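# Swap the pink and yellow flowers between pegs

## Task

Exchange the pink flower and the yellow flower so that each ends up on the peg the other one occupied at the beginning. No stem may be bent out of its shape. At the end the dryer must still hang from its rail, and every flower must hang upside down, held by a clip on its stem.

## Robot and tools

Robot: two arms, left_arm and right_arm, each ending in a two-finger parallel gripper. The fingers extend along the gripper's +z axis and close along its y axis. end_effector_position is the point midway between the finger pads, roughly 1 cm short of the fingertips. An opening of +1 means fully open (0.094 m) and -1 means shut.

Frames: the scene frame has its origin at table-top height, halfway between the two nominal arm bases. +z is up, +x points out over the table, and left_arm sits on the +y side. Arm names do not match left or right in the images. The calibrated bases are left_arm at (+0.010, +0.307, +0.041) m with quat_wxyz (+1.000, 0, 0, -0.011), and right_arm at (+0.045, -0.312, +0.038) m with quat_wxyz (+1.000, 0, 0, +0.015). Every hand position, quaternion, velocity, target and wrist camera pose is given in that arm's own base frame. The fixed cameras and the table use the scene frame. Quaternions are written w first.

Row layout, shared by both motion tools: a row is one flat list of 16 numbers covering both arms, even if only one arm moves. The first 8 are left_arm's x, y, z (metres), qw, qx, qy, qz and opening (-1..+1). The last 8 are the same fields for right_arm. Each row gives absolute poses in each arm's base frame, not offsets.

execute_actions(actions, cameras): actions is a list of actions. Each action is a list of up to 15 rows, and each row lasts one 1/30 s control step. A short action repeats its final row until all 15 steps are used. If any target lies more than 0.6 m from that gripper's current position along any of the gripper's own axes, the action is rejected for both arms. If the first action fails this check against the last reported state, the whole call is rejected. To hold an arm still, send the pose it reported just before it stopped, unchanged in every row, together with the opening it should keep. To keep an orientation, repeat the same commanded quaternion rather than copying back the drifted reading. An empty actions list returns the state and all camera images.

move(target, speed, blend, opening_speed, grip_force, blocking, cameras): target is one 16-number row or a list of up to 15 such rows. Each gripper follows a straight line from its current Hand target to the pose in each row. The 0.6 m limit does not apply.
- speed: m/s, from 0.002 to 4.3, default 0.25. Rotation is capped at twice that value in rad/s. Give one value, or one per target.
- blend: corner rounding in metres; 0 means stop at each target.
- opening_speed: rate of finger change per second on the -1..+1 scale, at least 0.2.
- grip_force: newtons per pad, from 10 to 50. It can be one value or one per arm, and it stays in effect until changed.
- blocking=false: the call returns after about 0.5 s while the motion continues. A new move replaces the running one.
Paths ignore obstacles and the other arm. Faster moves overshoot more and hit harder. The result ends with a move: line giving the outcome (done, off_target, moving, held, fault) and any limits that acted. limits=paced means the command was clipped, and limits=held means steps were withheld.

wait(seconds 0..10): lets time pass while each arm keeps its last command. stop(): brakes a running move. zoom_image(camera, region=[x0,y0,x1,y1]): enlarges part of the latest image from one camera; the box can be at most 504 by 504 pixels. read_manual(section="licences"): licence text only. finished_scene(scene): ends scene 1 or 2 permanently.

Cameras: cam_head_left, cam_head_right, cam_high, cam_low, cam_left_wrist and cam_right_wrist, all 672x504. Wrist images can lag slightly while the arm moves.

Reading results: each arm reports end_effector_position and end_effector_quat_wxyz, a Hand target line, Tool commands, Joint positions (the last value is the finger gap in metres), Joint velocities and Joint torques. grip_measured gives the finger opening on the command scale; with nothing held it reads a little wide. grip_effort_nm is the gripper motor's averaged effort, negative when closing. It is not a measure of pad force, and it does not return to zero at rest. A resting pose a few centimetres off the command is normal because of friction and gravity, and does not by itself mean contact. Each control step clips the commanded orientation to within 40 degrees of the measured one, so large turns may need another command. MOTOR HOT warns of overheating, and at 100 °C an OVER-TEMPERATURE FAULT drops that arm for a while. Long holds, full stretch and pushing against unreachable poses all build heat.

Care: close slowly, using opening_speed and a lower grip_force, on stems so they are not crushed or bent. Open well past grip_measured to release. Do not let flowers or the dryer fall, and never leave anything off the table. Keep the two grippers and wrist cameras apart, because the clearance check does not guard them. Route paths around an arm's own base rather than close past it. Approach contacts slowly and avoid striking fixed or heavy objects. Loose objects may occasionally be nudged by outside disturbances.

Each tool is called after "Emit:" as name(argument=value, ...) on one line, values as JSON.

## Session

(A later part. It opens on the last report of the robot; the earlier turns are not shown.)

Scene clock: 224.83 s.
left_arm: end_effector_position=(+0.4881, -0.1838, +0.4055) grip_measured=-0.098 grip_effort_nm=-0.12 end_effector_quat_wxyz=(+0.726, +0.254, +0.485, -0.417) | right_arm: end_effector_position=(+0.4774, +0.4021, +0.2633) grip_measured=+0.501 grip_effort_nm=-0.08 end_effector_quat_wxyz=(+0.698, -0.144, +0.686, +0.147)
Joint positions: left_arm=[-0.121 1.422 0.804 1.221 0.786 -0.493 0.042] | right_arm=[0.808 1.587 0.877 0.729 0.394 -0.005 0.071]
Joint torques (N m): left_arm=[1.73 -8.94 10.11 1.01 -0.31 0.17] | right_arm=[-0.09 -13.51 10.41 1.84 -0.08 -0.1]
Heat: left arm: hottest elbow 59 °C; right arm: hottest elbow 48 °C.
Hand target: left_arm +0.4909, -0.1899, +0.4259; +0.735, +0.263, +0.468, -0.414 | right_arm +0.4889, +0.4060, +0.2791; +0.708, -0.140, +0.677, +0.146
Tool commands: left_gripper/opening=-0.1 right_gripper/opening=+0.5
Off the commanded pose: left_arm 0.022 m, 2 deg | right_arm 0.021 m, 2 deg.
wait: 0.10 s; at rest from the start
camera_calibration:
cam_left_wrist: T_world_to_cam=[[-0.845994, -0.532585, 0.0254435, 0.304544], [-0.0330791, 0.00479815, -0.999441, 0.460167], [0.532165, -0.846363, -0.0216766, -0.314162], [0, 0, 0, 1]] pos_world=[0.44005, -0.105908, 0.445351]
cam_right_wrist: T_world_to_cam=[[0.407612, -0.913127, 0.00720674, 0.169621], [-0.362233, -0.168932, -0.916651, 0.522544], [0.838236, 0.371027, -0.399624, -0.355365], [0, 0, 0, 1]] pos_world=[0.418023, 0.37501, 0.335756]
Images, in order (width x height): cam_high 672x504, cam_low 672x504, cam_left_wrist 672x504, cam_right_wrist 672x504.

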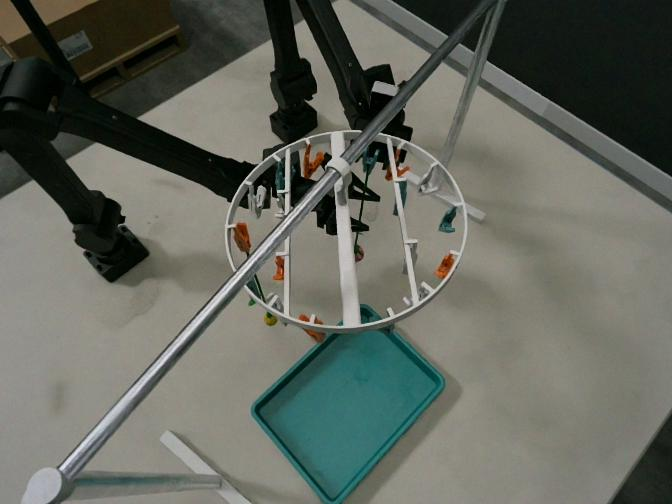

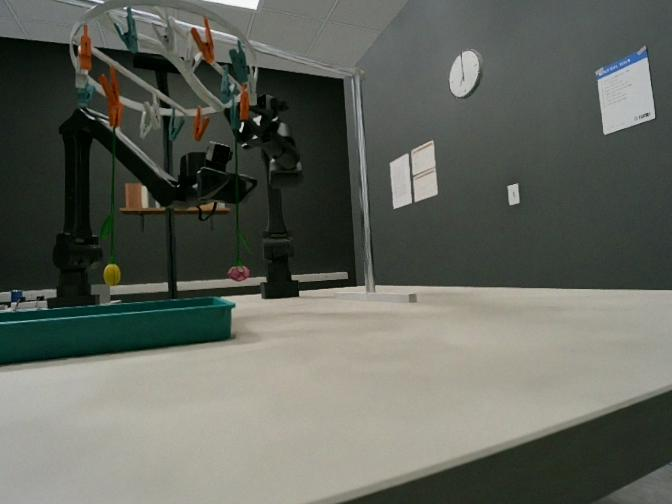

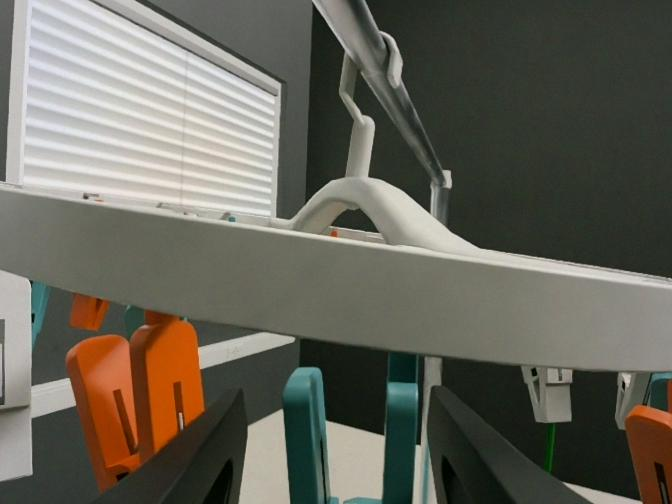

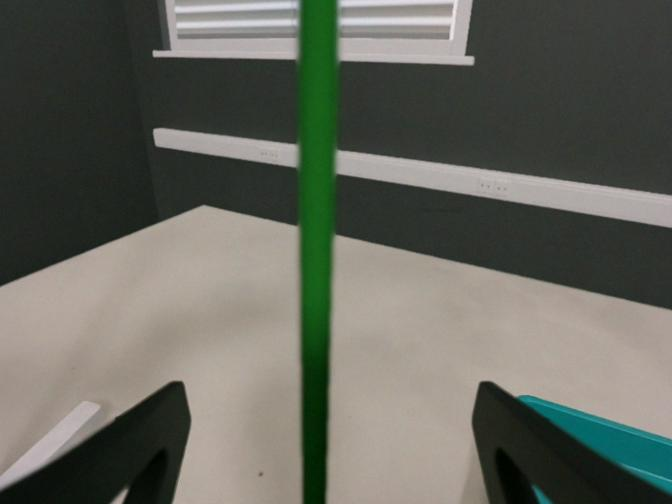

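Emit:
move(target=[0.4920,-0.1902,0.4262,0.7351,0.2634,0.4683,-0.4134,-0.1,0.4866,0.4143,0.279,0.7075,-0.1396,0.6773,0.1459,0.0], speed=0.05, cameras=["cam_left_wrist", "cam_right_wrist"])

Scene clock: 229.57 s.
left_arm: end_effector_position=(+0.4881, -0.1838, +0.4055) grip_measured=-0.098 grip_effort_nm=-0.12 end_effector_quat_wxyz=(+0.726, +0.254, +0.485, -0.417) | right_arm: end_effector_position=(+0.4782, +0.4003, +0.2633) grip_measured=+0.001 grip_effort_nm=-0.08 end_effector_quat_wxyz=(+0.699, -0.140, +0.687, +0.143)
Joint positions: left_arm=[-0.121 1.422 0.804 1.221 0.786 -0.493 0.042] | right_arm=[0.808 1.587 0.877 0.729 0.405 -0.005 0.047]
Joint torques (N m): left_arm=[1.67 -8.94 10.13 1.01 -0.31 0.17] | right_arm=[1.03 -12.86 11.04 1.74 0.11 -0.09]
Heat: left arm: hottest elbow 59 °C; right arm: hottest elbow 48 °C.
Hand target: left_arm +0.4909, -0.1899, +0.4259; +0.735, +0.263, +0.468, -0.414 | right_arm +0.4855, +0.4134, +0.2790; +0.707, -0.140, +0.677, +0.146
Off the commanded pose: left_arm 0.022 m, 2 deg | right_arm 0.023 m, 2 deg.
move: off_target (left_arm, right_arm)
camera_calibration:
cam_left_wrist: T_world_to_cam=[[-0.845994, -0.532585, 0.0254435, 0.304544], [-0.0330791, 0.00479815, -0.999441, 0.460167], [0.532165, -0.846363, -0.0216766, -0.314162], [0, 0, 0, 1]] pos_world=[0.44005, -0.105908, 0.445351]
cam_right_wrist: T_world_to_cam=[[0.397074, -0.917759, 0.00708016, 0.174498], [-0.364294, -0.164685, -0.916607, 0.521777], [0.842391, 0.361382, -0.399727, -0.353425], [0, 0, 0, 1]] pos_world=[0.418514, 0.373797, 0.335755]
Images, in order (width x height): cam_left_wrist 672x504, cam_right_wrist 672x504.

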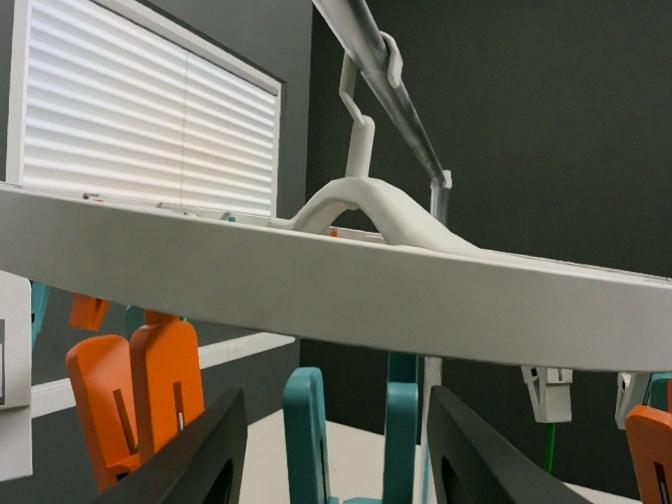

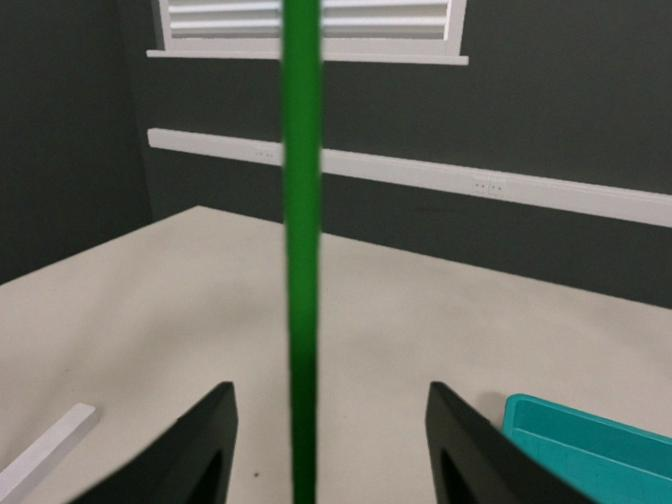

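Emit:
move(target=[0.4920,-0.1902,0.4262,0.7351,0.2634,0.4683,-0.4134,-0.1,0.4845,0.4235,0.279,0.7075,-0.1396,0.6773,0.1459,0.0], speed=0.05, cameras=["cam_right_wrist"])

Scene clock: 233.40 s.
left_arm: end_effector_position=(+0.4881, -0.1838, +0.4055) grip_measured=-0.098 grip_effort_nm=-0.12 end_effector_quat_wxyz=(+0.726, +0.254, +0.485, -0.417) | right_arm: end_effector_position=(+0.4771, +0.4079, +0.2640) grip_measured=+0.001 grip_effort_nm=-0.07 end_effector_quat_wxyz=(+0.700, -0.138, +0.686, +0.143)
Joint positions: left_arm=[-0.121 1.422 0.804 1.221 0.786 -0.493 0.042] | right_arm=[0.822 1.599 0.892 0.729 0.421 -0.005 0.047]
Joint torques (N m): left_arm=[1.67 -8.94 10.13 1.01 -0.31 0.17] | right_arm=[1.38 -13.04 11.17 1.61 0.1 -0.1]
Heat: left arm: hottest elbow 59 °C; right arm: hottest elbow 48 °C.
Hand target: left_arm +0.4909, -0.1899, +0.4259; +0.735, +0.263, +0.468, -0.414 | right_arm +0.4834, +0.4227, +0.2791; +0.708, -0.140, +0.677, +0.146
Off the commanded pose: left_arm 0.022 m, 2 deg | right_arm 0.023 m, 1 deg.
move: off_target (left_arm, right_arm)
camera_calibration:
cam_right_wrist: T_world_to_cam=[[0.395023, -0.918654, 0.00554946, 0.183696], [-0.362908, -0.161595, -0.917706, 0.521625], [0.843952, 0.360501, -0.397221, -0.356032], [0, 0, 0, 1]] pos_world=[0.417212, 0.381395, 0.336256]
Images, in order (width x height): cam_right_wrist 672x504.

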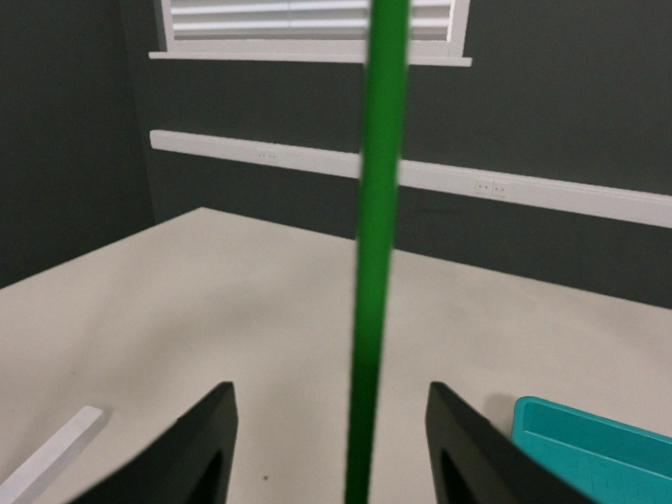

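Emit:
wait(seconds=0.1, cameras=["cam_left_wrist", "cam_right_wrist"])

Scene clock: 243.73 s.
left_arm: end_effector_position=(+0.4881, -0.1838, +0.4055) grip_measured=-0.098 grip_effort_nm=-0.12 end_effector_quat_wxyz=(+0.726, +0.254, +0.485, -0.417) | right_arm: end_effector_position=(+0.4771, +0.4078, +0.2640) grip_measured=+0.001 grip_effort_nm=-0.08 end_effector_quat_wxyz=(+0.700, -0.138, +0.686, +0.143)
Joint positions: left_arm=[-0.121 1.422 0.804 1.221 0.786 -0.493 0.042] | right_arm=[0.822 1.599 0.892 0.729 0.421 -0.005 0.047]
Joint torques (N m): left_arm=[1.73 -8.94 10.11 0.99 -0.31 0.17] | right_arm=[1.32 -12.98 11.14 1.65 0.1 -0.11]
Heat: left arm: hottest elbow 58 °C; right arm: hottest elbow 51 °C.
Hand target: left_arm +0.4909, -0.1899, +0.4259; +0.735, +0.263, +0.468, -0.414 | right_arm +0.4834, +0.4226, +0.2790; +0.708, -0.140, +0.677, +0.146
Tool commands: left_gripper/opening=-0.1 right_gripper/opening=+0.0
Off the commanded pose: left_arm 0.022 m, 2 deg | right_arm 0.023 m, 1 deg.
wait: 0.10 s; at rest from the start
camera_calibration:
cam_left_wrist: T_world_to_cam=[[-0.845994, -0.532585, 0.0254435, 0.304544], [-0.0330791, 0.00479815, -0.999441, 0.460167], [0.532165, -0.846363, -0.0216766, -0.314162], [0, 0, 0, 1]] pos_world=[0.44005, -0.105908, 0.445351]
cam_right_wrist: T_world_to_cam=[[0.394644, -0.918818, 0.00548507, 0.183845], [-0.363051, -0.161413, -0.917682, 0.52159], [0.844068, 0.360167, -0.397278, -0.355897], [0, 0, 0, 1]] pos_world=[0.417211, 0.381294, 0.336255]
Images, in order (width x height): cam_left_wrist 672x504, cam_right_wrist 672x504.

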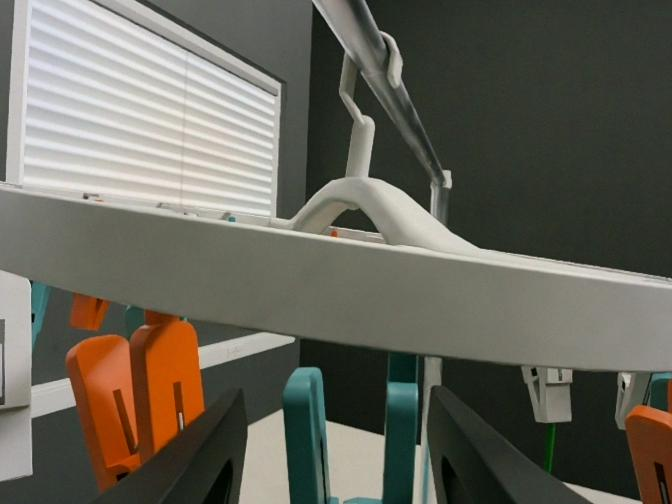

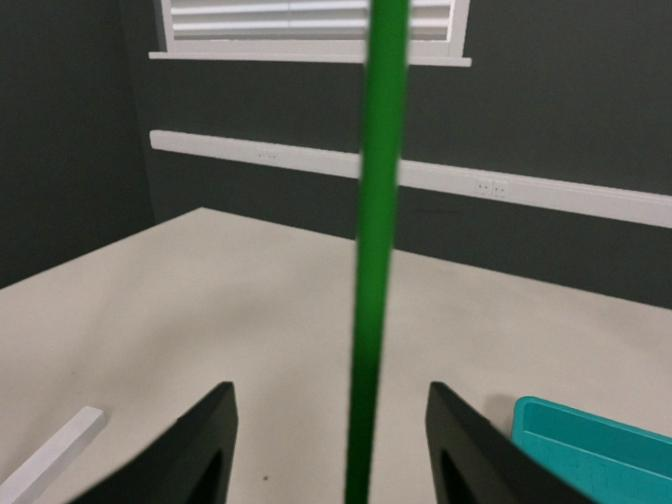

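Emit:
move(target=[0.4920,-0.1902,0.4262,0.7351,0.2634,0.4683,-0.4134,-0.1,0.4845,0.4235,0.279,0.7075,-0.1396,0.6773,0.1459,-0.78], speed=0.05, opening_speed=0.8, grip_force=[50, 50])

Emit:
move(target=[0.4920,-0.1902,0.4262,0.7351,0.2634,0.4683,-0.4134,-0.1,0.4845,0.4235,0.279,0.7075,-0.1396,0.6773,0.1459,-0.95], speed=0.05, opening_speed=0.4, grip_force=[50, 18], cameras=["cam_left_wrist", "cam_right_wrist"])

Scene clock: 249.73 s.
left_arm: end_effector_position=(+0.4881, -0.1838, +0.4055) grip_measured=-0.098 grip_effort_nm=-0.12 end_effector_quat_wxyz=(+0.726, +0.254, +0.485, -0.417) | right_arm: end_effector_position=(+0.4771, +0.4078, +0.2640) grip_measured=-0.778 grip_effort_nm=-0.08 end_effector_quat_wxyz=(+0.700, -0.138, +0.686, +0.143)
Joint positions: left_arm=[-0.121 1.422 0.804 1.221 0.786 -0.493 0.042] | right_arm=[0.822 1.599 0.892 0.729 0.421 -0.005 0.01]
Joint torques (N m): left_arm=[1.73 -8.94 10.11 0.99 -0.31 0.17] | right_arm=[1.26 -12.98 11.14 1.63 0.1 -0.1]
Heat: left arm: hottest elbow 58 °C; right arm: hottest elbow 53 °C.
Hand target: left_arm +0.4909, -0.1899, +0.4259; +0.735, +0.263, +0.468, -0.414 | right_arm +0.4834, +0.4226, +0.2790; +0.708, -0.140, +0.677, +0.146
Off the commanded pose: left_arm 0.022 m, 2 deg | right_arm 0.023 m, 1 deg.
move: off_target (left_arm, right_arm)

Scene clock: 250.60 s.
left_arm: end_effector_position=(+0.4881, -0.1838, +0.4055) grip_measured=-0.098 grip_effort_nm=-0.12 end_effector_quat_wxyz=(+0.726, +0.254, +0.485, -0.417) | right_arm: end_effector_position=(+0.4771, +0.4077, +0.2640) grip_measured=-0.937 grip_effort_nm=-0.43 end_effector_quat_wxyz=(+0.700, -0.138, +0.686, +0.143)
Joint positions: left_arm=[-0.121 1.422 0.804 1.221 0.786 -0.493 0.042] | right_arm=[0.822 1.599 0.892 0.729 0.422 -0.005 0.003]
Joint torques (N m): left_arm=[1.61 -8.94 10.11 0.99 -0.31 0.17] | right_arm=[1.44 -13.04 11.15 1.61 0.07 -0.11]
Heat: left arm: hottest elbow 58 °C; right arm: hottest elbow 53 °C.
Hand target: left_arm +0.4909, -0.1899, +0.4259; +0.735, +0.263, +0.468, -0.414 | right_arm +0.4834, +0.4226, +0.2790; +0.708, -0.140, +0.677, +0.146
Off the commanded pose: left_arm 0.022 m, 2 deg | right_arm 0.023 m, 1 deg.
grip_force (N): 50, 18
move: off_target (left_arm, right_arm)
camera_calibration:
cam_left_wrist: T_world_to_cam=[[-0.845994, -0.532585, 0.0254435, 0.304544], [-0.0330791, 0.00479815, -0.999441, 0.460167], [0.532165, -0.846363, -0.0216766, -0.314162], [0, 0, 0, 1]] pos_world=[0.44005, -0.105908, 0.445351]
cam_right_wrist: T_world_to_cam=[[0.394253, -0.918985, 0.0055279, 0.184058], [-0.363124, -0.161303, -0.917672, 0.521576], [0.844219, 0.359787, -0.3973, -0.355808], [0, 0, 0, 1]] pos_world=[0.417211, 0.381294, 0.336256]
Images, in order (width x height): cam_left_wrist 672x504, cam_right_wrist 672x504.

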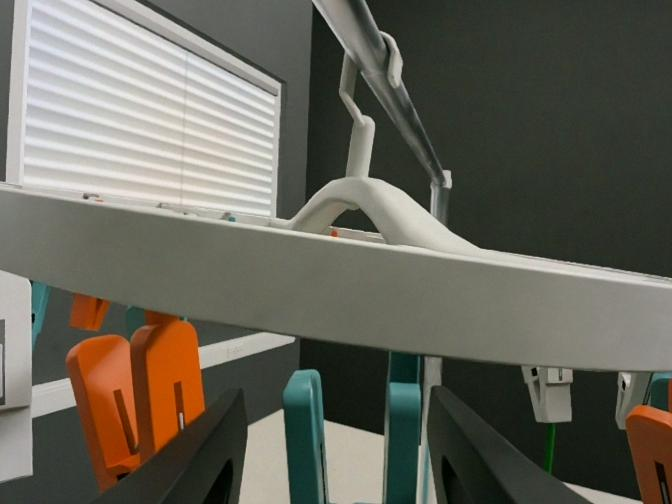

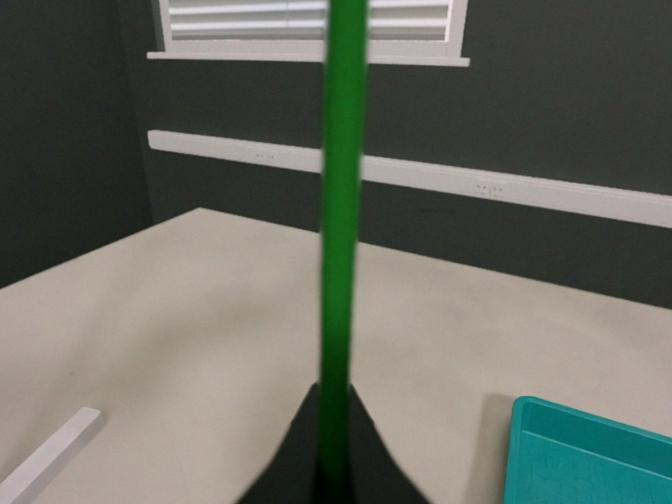

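Emit:
move(target=[0.4920,-0.1902,0.4262,0.7351,0.2634,0.4683,-0.4134,-0.72,0.4845,0.4235,0.279,0.7075,-0.1396,0.6773,0.1459,-0.95], speed=0.05, opening_speed=0.35, grip_force=[50, 18], cameras=["cam_left_wrist", "cam_low", "cam_high"])

Scene clock: 254.97 s.
left_arm: end_effector_position=(+0.4881, -0.1838, +0.4056) grip_measured=-0.591 grip_effort_nm=-1.05 end_effector_quat_wxyz=(+0.726, +0.254, +0.485, -0.417) | right_arm: end_effector_position=(+0.4773, +0.4079, +0.2627) grip_measured=-0.937 grip_effort_nm=-0.44 end_effector_quat_wxyz=(+0.699, -0.138, +0.687, +0.142)
Joint positions: left_arm=[-0.121 1.422 0.804 1.221 0.786 -0.493 0.019] | right_arm=[0.822 1.6 0.892 0.727 0.422 -0.005 0.003]
Joint torques (N m): left_arm=[1.73 -8.94 10.13 1.02 -0.31 0.16] | right_arm=[1.38 -13.04 11.11 1.65 0.07 -0.1]
Heat: left arm: hottest elbow 58 °C; right arm: hottest elbow 53 °C.
Hand target: left_arm +0.4910, -0.1897, +0.4259; +0.735, +0.263, +0.468, -0.413 | right_arm +0.4834, +0.4226, +0.2790; +0.707, -0.140, +0.677, +0.146
Off the commanded pose: left_arm 0.022 m, 2 deg | right_arm 0.024 m, 2 deg.
grip_force (N): 50, 18
move: off_target (left_arm, right_arm)
camera_calibration:
cam_left_wrist: T_world_to_cam=[[-0.845736, -0.533004, 0.0252338, 0.304532], [-0.0328503, 0.00480835, -0.999449, 0.460069], [0.532589, -0.846099, -0.021576, -0.314281], [0, 0, 0, 1]] pos_world=[0.44005, -0.105808, 0.44535]
Images, in order (width x height): cam_high 672x504, cam_low 672x504, cam_left_wrist 672x504.

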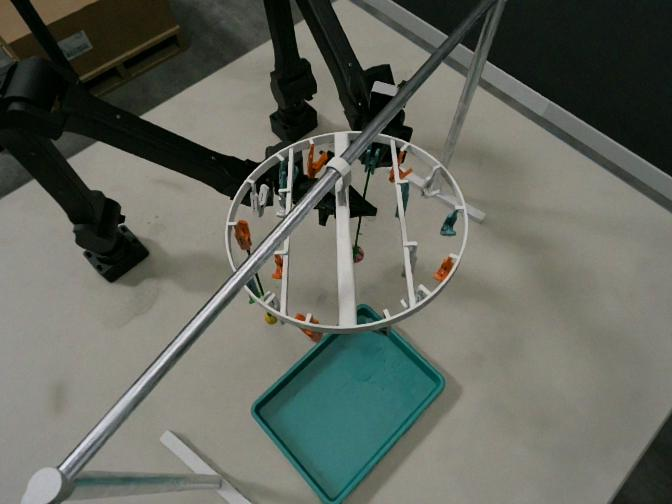

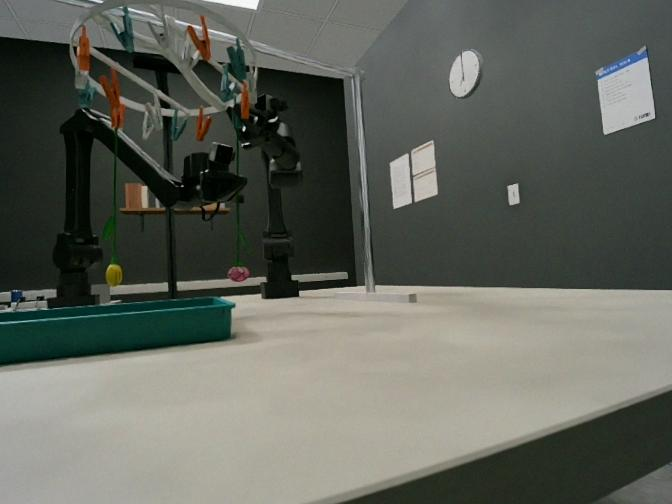

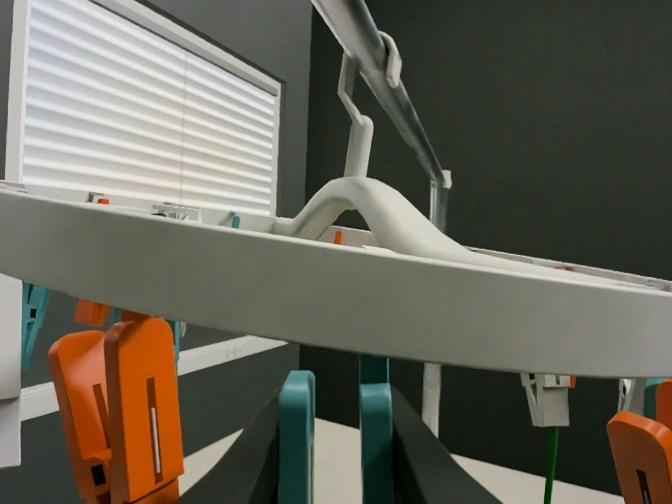

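Emit:
zoom_image(camera="cam_low", region=[205, 80, 275, 160])

Emit:
zoom_image(camera="cam_high", region=[335, 130, 405, 200])

Scaled by 6.300 from the camera's 672x504 image, which has a finer 960x720 frame.

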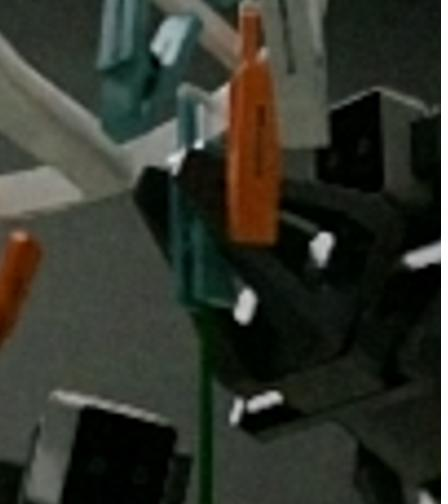

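Scaled by 7.200 from the camera's 672x504 image, which has a finer 960x720 frame.

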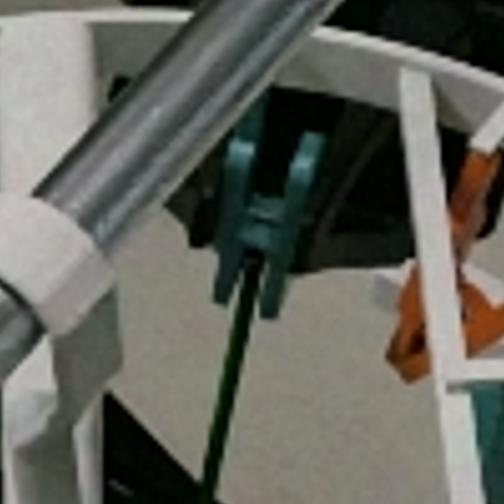

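Emit:
move(target=[0.4920,-0.1902,0.4262,0.7351,0.2634,0.4683,-0.4134,-0.72,0.4845,0.4235,0.222,0.7075,-0.1396,0.6773,0.1459,-0.95], speed=0.06, cameras=["cam_low", "cam_high", "cam_right_wrist"])

Scene clock: 269.00 s.
left_arm: end_effector_position=(+0.4881, -0.1838, +0.4056) grip_measured=-0.592 grip_effort_nm=-1.06 end_effector_quat_wxyz=(+0.726, +0.254, +0.485, -0.417) | right_arm: end_effector_position=(+0.4858, +0.4170, +0.2217) grip_measured=-0.937 grip_effort_nm=-0.44 end_effector_quat_wxyz=(+0.703, -0.135, +0.683, +0.145)
Joint positions: left_arm=[-0.121 1.422 0.804 1.221 0.786 -0.493 0.019] | right_arm=[0.822 1.719 0.892 0.861 0.422 -0.005 0.003]
Joint torques (N m): left_arm=[1.73 -9 10.13 1.01 -0.31 0.17] | right_arm=[1.26 -14.74 7.24 2.71 0.07 -0.1]
Heat: left arm: hottest elbow 58 °C; right arm: hottest elbow 55 °C.
Hand target: left_arm +0.4910, -0.1897, +0.4259; +0.735, +0.263, +0.468, -0.413 | right_arm +0.4844, +0.4234, +0.2219; +0.707, -0.140, +0.677, +0.146
Off the commanded pose: left_arm 0.022 m, 2 deg | right_arm 0.007 m, 1 deg.
grip_force (N): 50, 18
move: off_target (left_arm)
camera_calibration:
cam_right_wrist: T_world_to_cam=[[0.394292, -0.918985, 0.000600822, 0.190473], [-0.355436, -0.153103, -0.922076, 0.481235], [0.847466, 0.363354, -0.387008, -0.388528], [0, 0, 0, 1]] pos_world=[0.425211, 0.389893, 0.293258]
Images, in order (width x height): cam_high 672x504, cam_low 672x504, cam_right_wrist 672x504.

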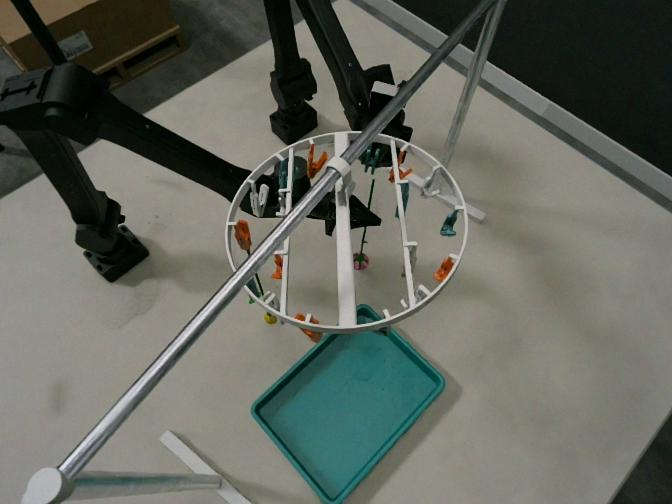

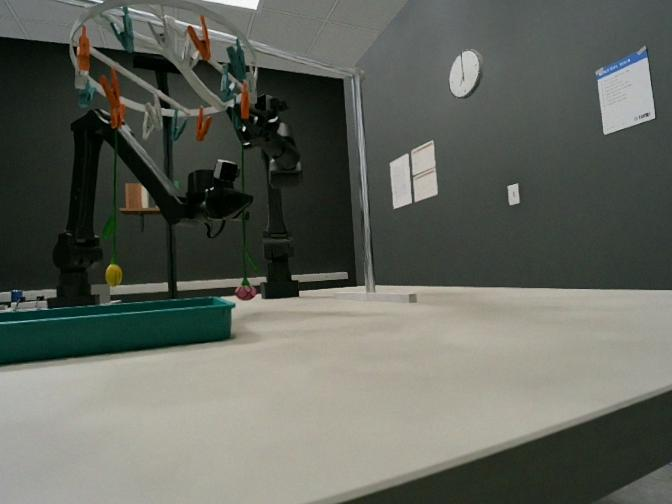

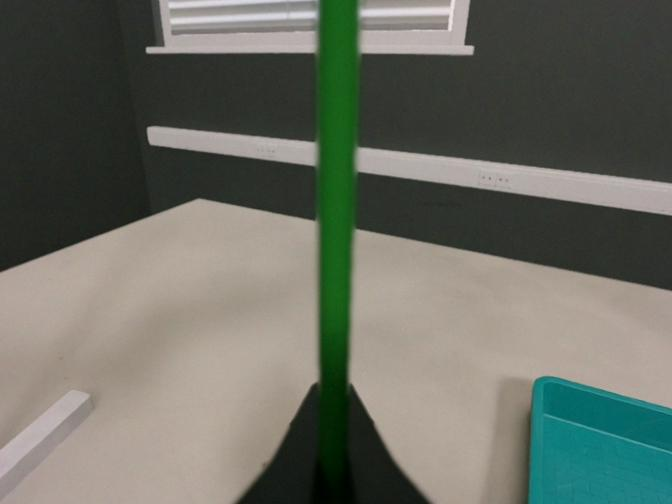

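Emit:
move(target=[[0.4920,-0.1902,0.4262,0.7351,0.2634,0.4683,-0.4134,0.0,0.4845,0.4235,0.222,0.7075,-0.1396,0.6773,0.1459,-0.95],[0.435,-0.094,0.377,0.7351,0.2634,0.4683,-0.4134,0.0,0.40,0.36,0.20,0.7044,-0.0616,0.7044,0.0616,-0.95]], speed=[0.05,0.09], opening_speed=0.5, grip_force=[50, 18], cameras=["cam_low", "cam_left_wrist", "cam_head_right"])

Scene clock: 294.20 s.
left_arm: end_effector_position=(+0.4406, -0.0978, +0.3691) grip_measured=-0.002 grip_effort_nm=0.06 end_effector_quat_wxyz=(+0.727, +0.258, +0.484, -0.413) | right_arm: end_effector_position=(+0.4053, +0.3594, +0.1944) grip_measured=-0.937 grip_effort_nm=-0.44 end_effector_quat_wxyz=(+0.700, -0.067, +0.709, +0.052)
Joint positions: left_arm=[0.105 1.417 0.643 1.549 0.966 -0.706 0.047] | right_arm=[0.956 1.609 0.673 0.916 0.789 -0.005 0.003]
Joint torques (N m): left_arm=[3.25 -8.76 6 1.78 -0.19 -0.03] | right_arm=[1.08 -13.22 5.24 2.58 0.13 0.09]
Heat: left arm: hottest elbow 58 °C; right arm: hottest elbow 52 °C.
Hand target: left_arm +0.4351, -0.0945, +0.3771; +0.733, +0.262, +0.476, -0.409 | right_arm +0.4001, +0.3600, +0.1999; +0.704, -0.062, +0.705, +0.062
Off the commanded pose: left_arm 0.010 m, 2 deg | right_arm 0.008 m, 1 deg.
joint sent to its limit (left arm) — joint 4 (wrist pitch), upper limit. The joint targets still meet the commanded pose.
grip_force (N): 50, 18
move: done
camera_calibration:
cam_left_wrist: T_world_to_cam=[[-0.845329, -0.534042, 0.0147648, 0.3147], [-0.0258406, 0.0132672, -0.999578, 0.419379], [0.533621, -0.845354, -0.0250151, -0.216244], [0, 0, 0, 1]] pos_world=[0.392254, -0.0203038, 0.409147]
Images, in order (width x height): cam_head_right 672x504, cam_low 672x504, cam_left_wrist 672x504.

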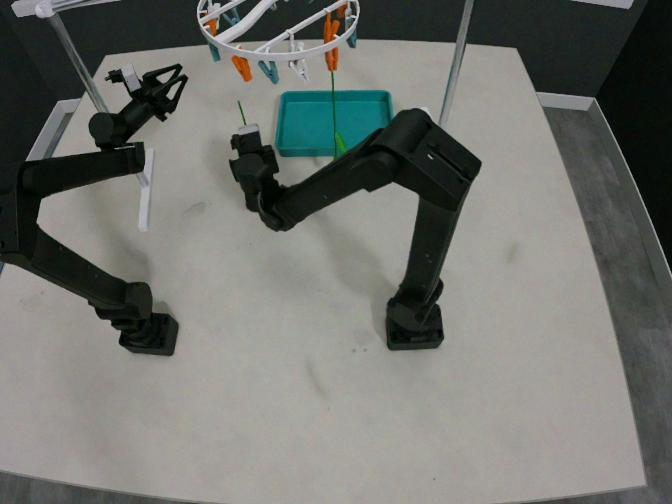

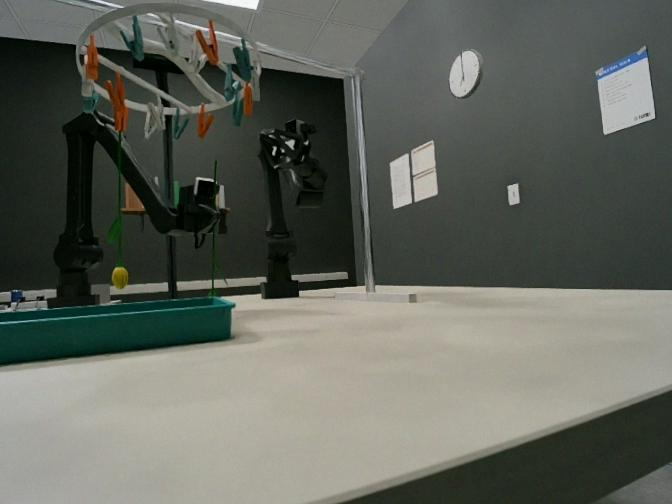

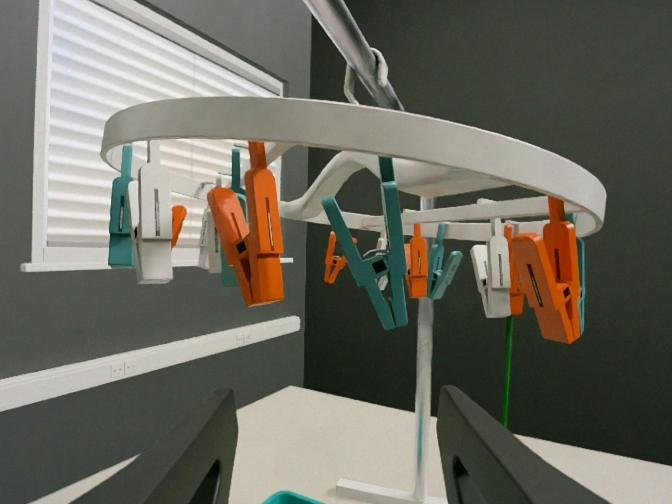

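Emit:
move(target=[[0.40,-0.11,0.27,0.6671,0.2345,0.6671,-0.2345,1.0,0.293,0.2535,0.13,0.0,0.0148,0.9999,0.0,-0.95],[0.40,-0.11,0.27,0.6671,0.2345,0.6671,-0.2345,1.0,0.293,0.2535,0.02,0.0,0.0148,0.9999,0.0,-0.95]], speed=[0.3,0.1], grip_force=[50, 18], cameras=["cam_low", "cam_right_wrist", "cam_head_right"])

Scene clock: 306.47 s.
left_arm: end_effector_position=(+0.4026, -0.1054, +0.2664) grip_measured=+0.998 grip_effort_nm=0.06 end_effector_quat_wxyz=(+0.666, +0.228, +0.671, -0.235) | right_arm: end_effector_position=(+0.2926, +0.2568, +0.0259) grip_measured=-0.937 grip_effort_nm=-0.44 end_effector_quat_wxyz=(+0.004, +0.017, +1.000, +0.002)
Joint positions: left_arm=[0.01 1.016 0.399 0.613 0.677 -0.01 0.094] | right_arm=[0.723 1.563 0.898 -0.898 0.003 0.757 0.003]
Joint torques (N m): left_arm=[1.67 -4.78 7.64 1.55 -0.08 0.17] | right_arm=[-0.15 -11.11 5.75 0.76 -0.06 -0.09]
Heat: left arm: hottest elbow 56 °C; right arm: hottest elbow 50 °C.
Hand target: left_arm +0.4000, -0.1099, +0.2700; +0.667, +0.235, +0.667, -0.235 | right_arm +0.2929, +0.2534, +0.0200; +0.000, +0.015, +1.000, +0.000
Off the commanded pose: left_arm 0.006 m, 1 deg | right_arm 0.007 m, 1 deg.
grip_force (N): 50, 18
move: done
camera_calibration:
cam_right_wrist: T_world_to_cam=[[-0.0249789, -0.999648, -0.00897044, 0.263182], [-0.912461, 0.0191326, 0.408717, 0.291776], [-0.408401, 0.0183945, -0.912617, 0.227235], [0, 0, 0, 1]] pos_world=[0.365611, 0.253327, 0.0904856]
Images, in order (width x height): cam_head_right 672x504, cam_low 672x504, cam_right_wrist 672x504.

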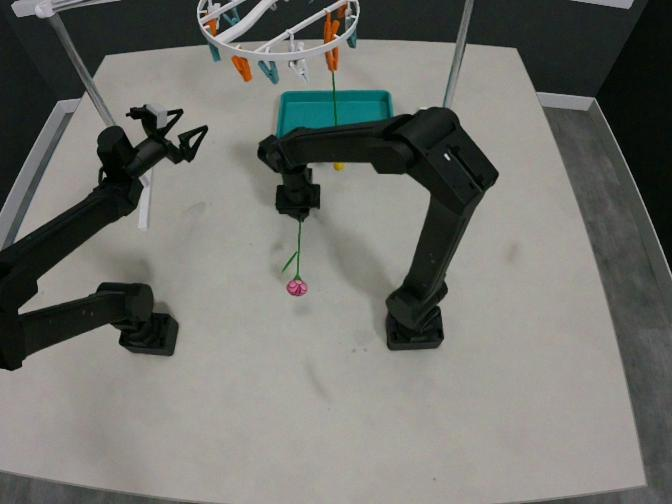

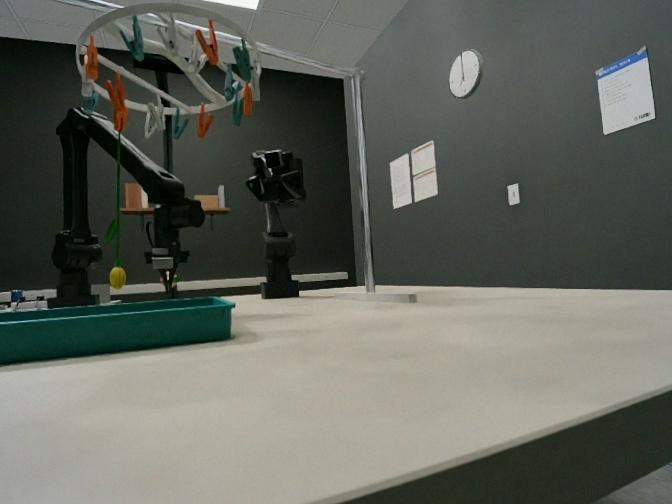

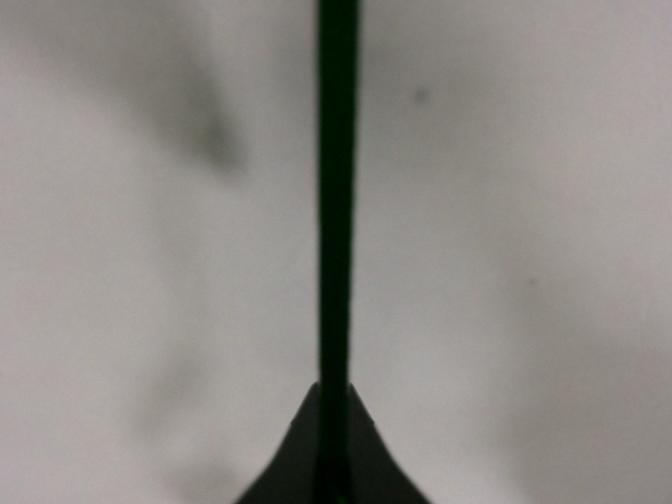

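Emit:
move(target=[0.40,-0.11,0.27,0.6671,0.2345,0.6671,-0.2345,1.0,0.293,0.2535,-0.020,0.0,0.0148,0.9999,0.0,-0.95], speed=0.05, cameras=["cam_low", "cam_right_wrist", "cam_head_left"])

Scene clock: 311.67 s.
left_arm: end_effector_position=(+0.4026, -0.1054, +0.2664) grip_measured=+0.998 grip_effort_nm=0.06 end_effector_quat_wxyz=(+0.666, +0.228, +0.671, -0.235) | right_arm: end_effector_position=(+0.2937, +0.2578, -0.0130) grip_measured=-0.937 grip_effort_nm=-0.44 end_effector_quat_wxyz=(+0.005, +0.017, +1.000, +0.003)
Joint positions: left_arm=[0.01 1.016 0.399 0.613 0.677 -0.01 0.094] | right_arm=[0.723 1.642 0.862 -0.78 0.003 0.757 0.003]
Joint torques (N m): left_arm=[1.67 -4.72 7.64 1.54 -0.08 0.17] | right_arm=[-0.09 -11.4 5.08 0.68 -0.06 -0.1]
Heat: left arm: hottest elbow 56 °C; right arm: hottest elbow 49 °C.
Hand target: left_arm +0.4000, -0.1099, +0.2700; +0.667, +0.235, +0.667, -0.235 | right_arm +0.2929, +0.2534, -0.0198; +0.000, +0.015, +1.000, +0.000
Off the commanded pose: left_arm 0.006 m, 1 deg | right_arm 0.008 m, 1 deg.
grip_force (N): 50, 18
move: done
camera_calibration:
cam_right_wrist: T_world_to_cam=[[-0.0249938, -0.999624, -0.0113165, 0.263879], [-0.913484, 0.0182385, 0.406465, 0.309119], [-0.406105, 0.0204965, -0.913596, 0.190941], [0, 0, 0, 1]] pos_world=[0.366513, 0.254228, 0.051783]
Images, in order (width x height): cam_head_left 672x504, cam_low 672x504, cam_right_wrist 672x504.

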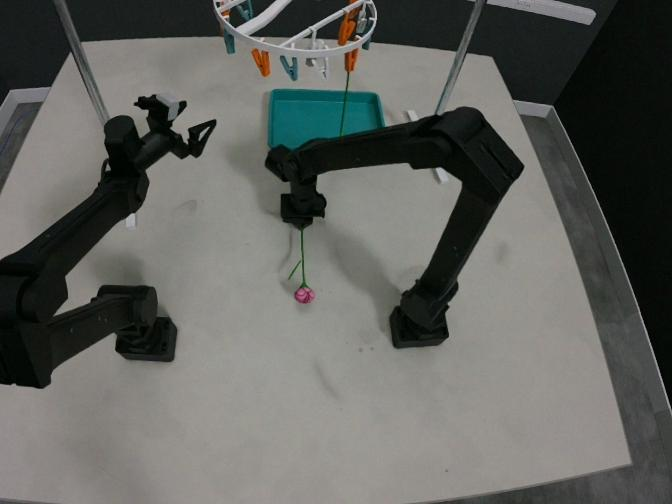

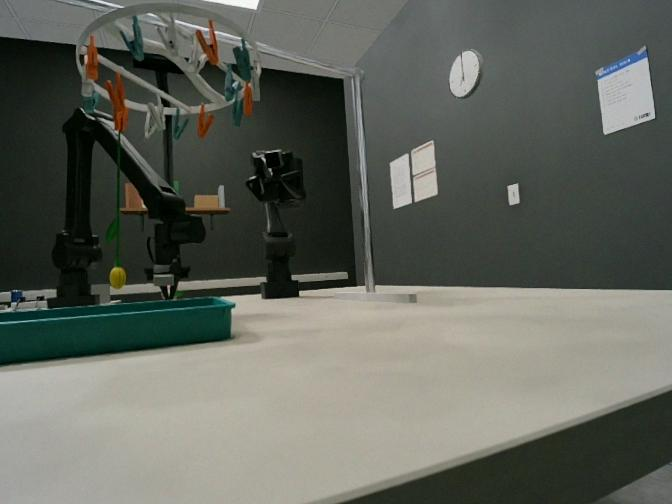

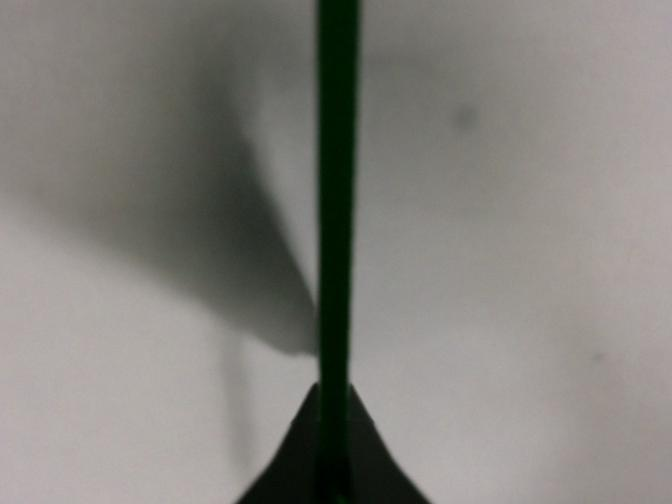

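Emit:
move(target=[[0.40,-0.11,0.27,0.6671,0.2345,0.6671,-0.2345,1.0,0.293,0.2535,-0.028,0.0,0.0148,0.9999,0.0,-0.95],[0.40,-0.11,0.27,0.6671,0.2345,0.6671,-0.2345,1.0,0.293,0.2535,-0.028,0.0,0.0148,0.9999,0.0,-0.3]], speed=0.04, opening_speed=0.5, cameras=["cam_right_wrist"])

Scene clock: 317.57 s.
left_arm: end_effector_position=(+0.4026, -0.1054, +0.2664) grip_measured=+0.998 grip_effort_nm=0.06 end_effector_quat_wxyz=(+0.666, +0.228, +0.671, -0.235) | right_arm: end_effector_position=(+0.2939, +0.2581, -0.0207) grip_measured=-0.302 grip_effort_nm=0.07 end_effector_quat_wxyz=(+0.005, +0.017, +1.000, +0.003)
Joint positions: left_arm=[0.01 1.016 0.399 0.613 0.677 -0.01 0.094] | right_arm=[0.723 1.658 0.856 -0.757 0.002 0.757 0.033]
Joint torques (N m): left_arm=[1.67 -4.72 7.64 1.54 -0.08 0.17] | right_arm=[-0.21 -11.46 4.93 0.77 -0.04 -0.08]
Heat: left arm: hottest elbow 56 °C; right arm: hottest elbow 48 °C.
Hand target: left_arm +0.4000, -0.1099, +0.2700; +0.667, +0.235, +0.667, -0.235 | right_arm +0.2929, +0.2535, -0.0279; +0.000, +0.015, +1.000, +0.000
Off the commanded pose: left_arm 0.006 m, 1 deg | right_arm 0.009 m, 1 deg.
grip_force (N): 50, 18
move: done
camera_calibration:
cam_right_wrist: T_world_to_cam=[[-0.0249374, -0.999611, -0.0124497, 0.264026], [-0.913743, 0.0177398, 0.405906, 0.312766], [-0.405528, 0.0214981, -0.91383, 0.183566], [0, 0, 0, 1]] pos_world=[0.366813, 0.254429, 0.0440817]
Images, in order (width x height): cam_right_wrist 672x504.

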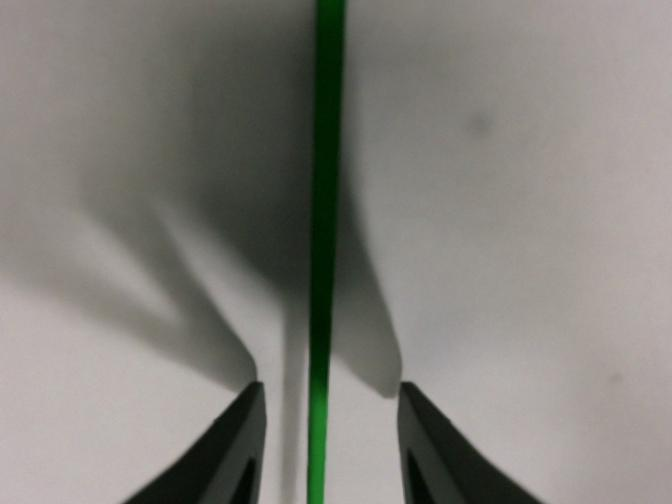

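Emit:
move(target=[[0.40,-0.11,0.27,0.6671,0.2345,0.6671,-0.2345,1.0,0.293,0.2535,0.10,0.0,0.0148,0.9999,0.0,-0.3],[0.40,-0.11,0.27,0.6671,0.2345,0.6671,-0.2345,1.0,0.355,0.083,0.385,0.7902,-0.2046,0.4563,0.3543,-0.3],[0.378,-0.317,0.262,0.6671,0.2345,0.6671,-0.2345,1.0,0.355,0.083,0.385,0.7902,-0.2046,0.4563,0.3543,0.1]], speed=[0.15,0.3,0.25], blend=[0.03,0.0,0], cameras=["all"])

Scene clock: 332.17 s.
left_arm: end_effector_position=(+0.3666, -0.3030, +0.2335) grip_measured=+0.998 grip_effort_nm=0.06 end_effector_quat_wxyz=(+0.645, +0.238, +0.690, -0.227) | right_arm: end_effector_position=(+0.3487, +0.0872, +0.3716) grip_measured=+0.098 grip_effort_nm=0.07 end_effector_quat_wxyz=(+0.783, -0.203, +0.468, +0.357)
Joint positions: left_arm=[-0.701 1.197 0.454 0.678 -0.03 -0.009 0.094] | right_arm=[-0.104 1.114 0.357 1.506 -0.789 0.601 0.052]
Joint torques (N m): left_arm=[1.96 -4.66 10.8 3.11 -0.08 0.16] | right_arm=[-0.15 -2.32 8.91 1.69 0.41 0.17]
Heat: left arm: hottest elbow 56 °C; right arm: hottest elbow 47 °C.
Hand target: left_arm +0.3763, -0.3155, +0.2621; +0.667, +0.234, +0.667, -0.235 | right_arm +0.3545, +0.0830, +0.3848; +0.790, -0.205, +0.456, +0.354
Off the commanded pose: left_arm 0.034 m, 4 deg | right_arm 0.015 m, 2 deg.
grip_force (N): 50, 18
move: off_target (left_arm, right_arm); target 3's new opening was sent with right_arm's hand 0.015 m and 2 deg from that target
camera_calibration:
cam_left_wrist: T_world_to_cam=[[-0.617754, -0.786343, -0.00669111, -0.0102944], [-0.372528, 0.300132, -0.878148, 0.470326], [0.692534, -0.539987, -0.478342, -0.213501], [0, 0, 0, 1]] pos_world=[0.316706, -0.264542, 0.310821]
cam_right_wrist: T_world_to_cam=[[0.749084, -0.662454, -0.00530598, -0.202626], [0.0436497, 0.0573466, -0.9974, 0.390771], [0.661036, 0.746904, 0.0718733, -0.233507], [0, 0, 0, 1]] pos_world=[0.289083, 0.0177677, 0.405462]

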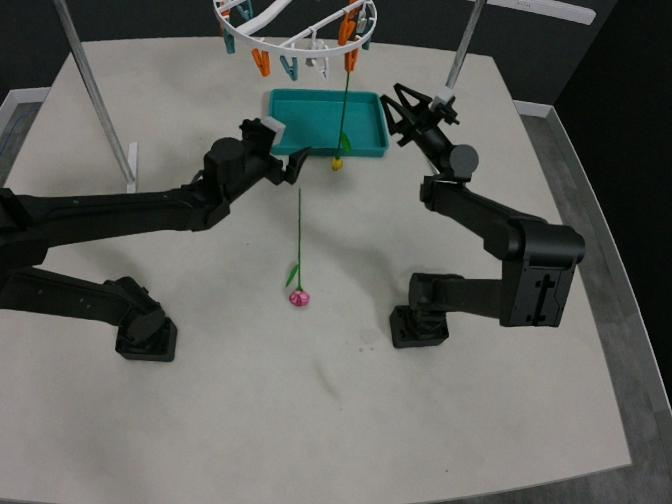

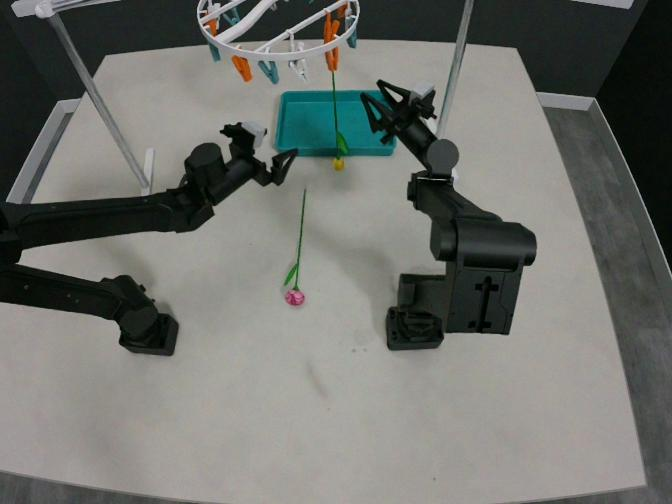

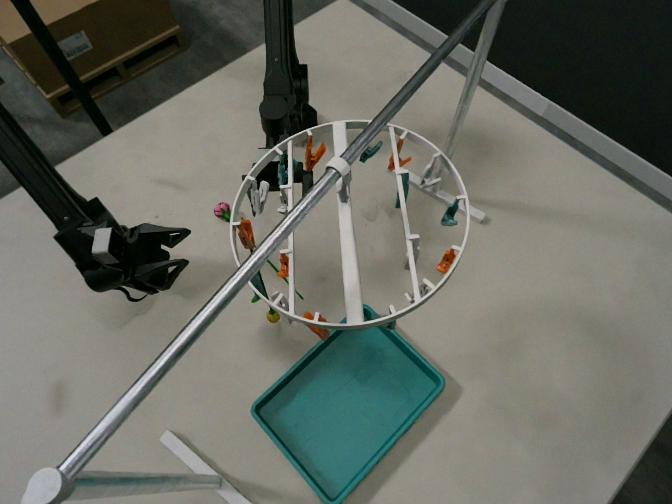

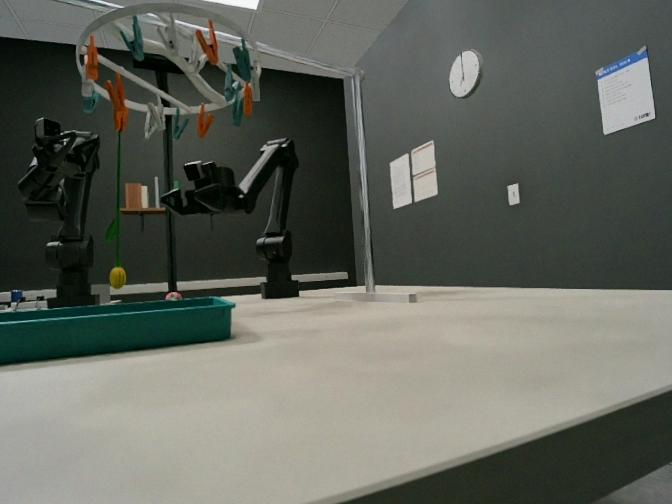

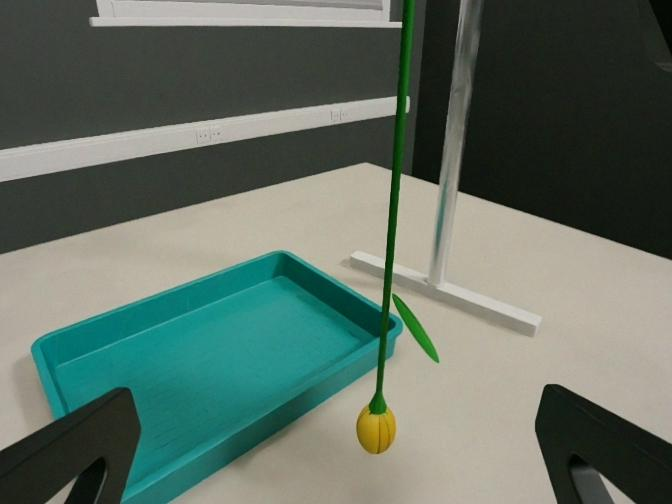

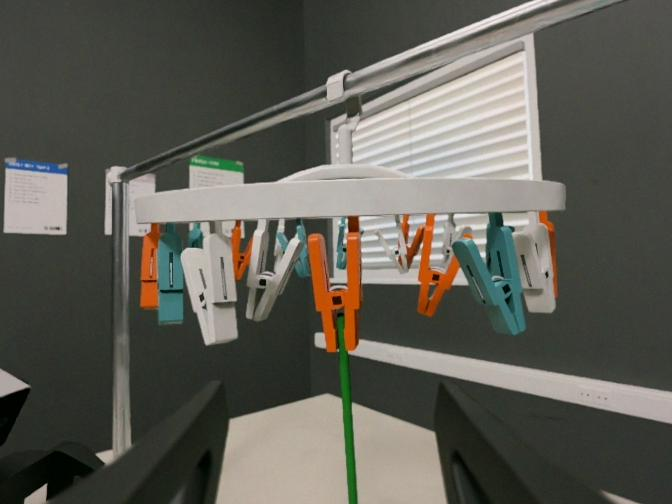

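Emit:
zoom_image(camera="cam_right_wrist", region=[270, 190, 410, 370])

Scaled by 2.800 from the camera's 672x504 image, which has a finer 960x720 frame.

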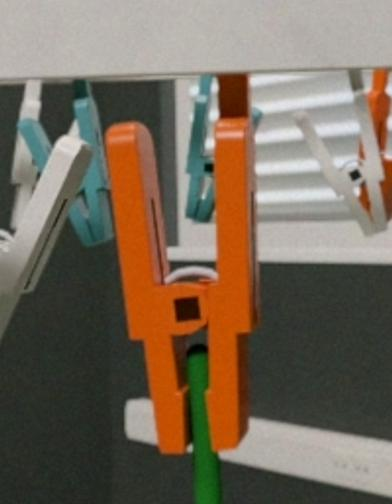

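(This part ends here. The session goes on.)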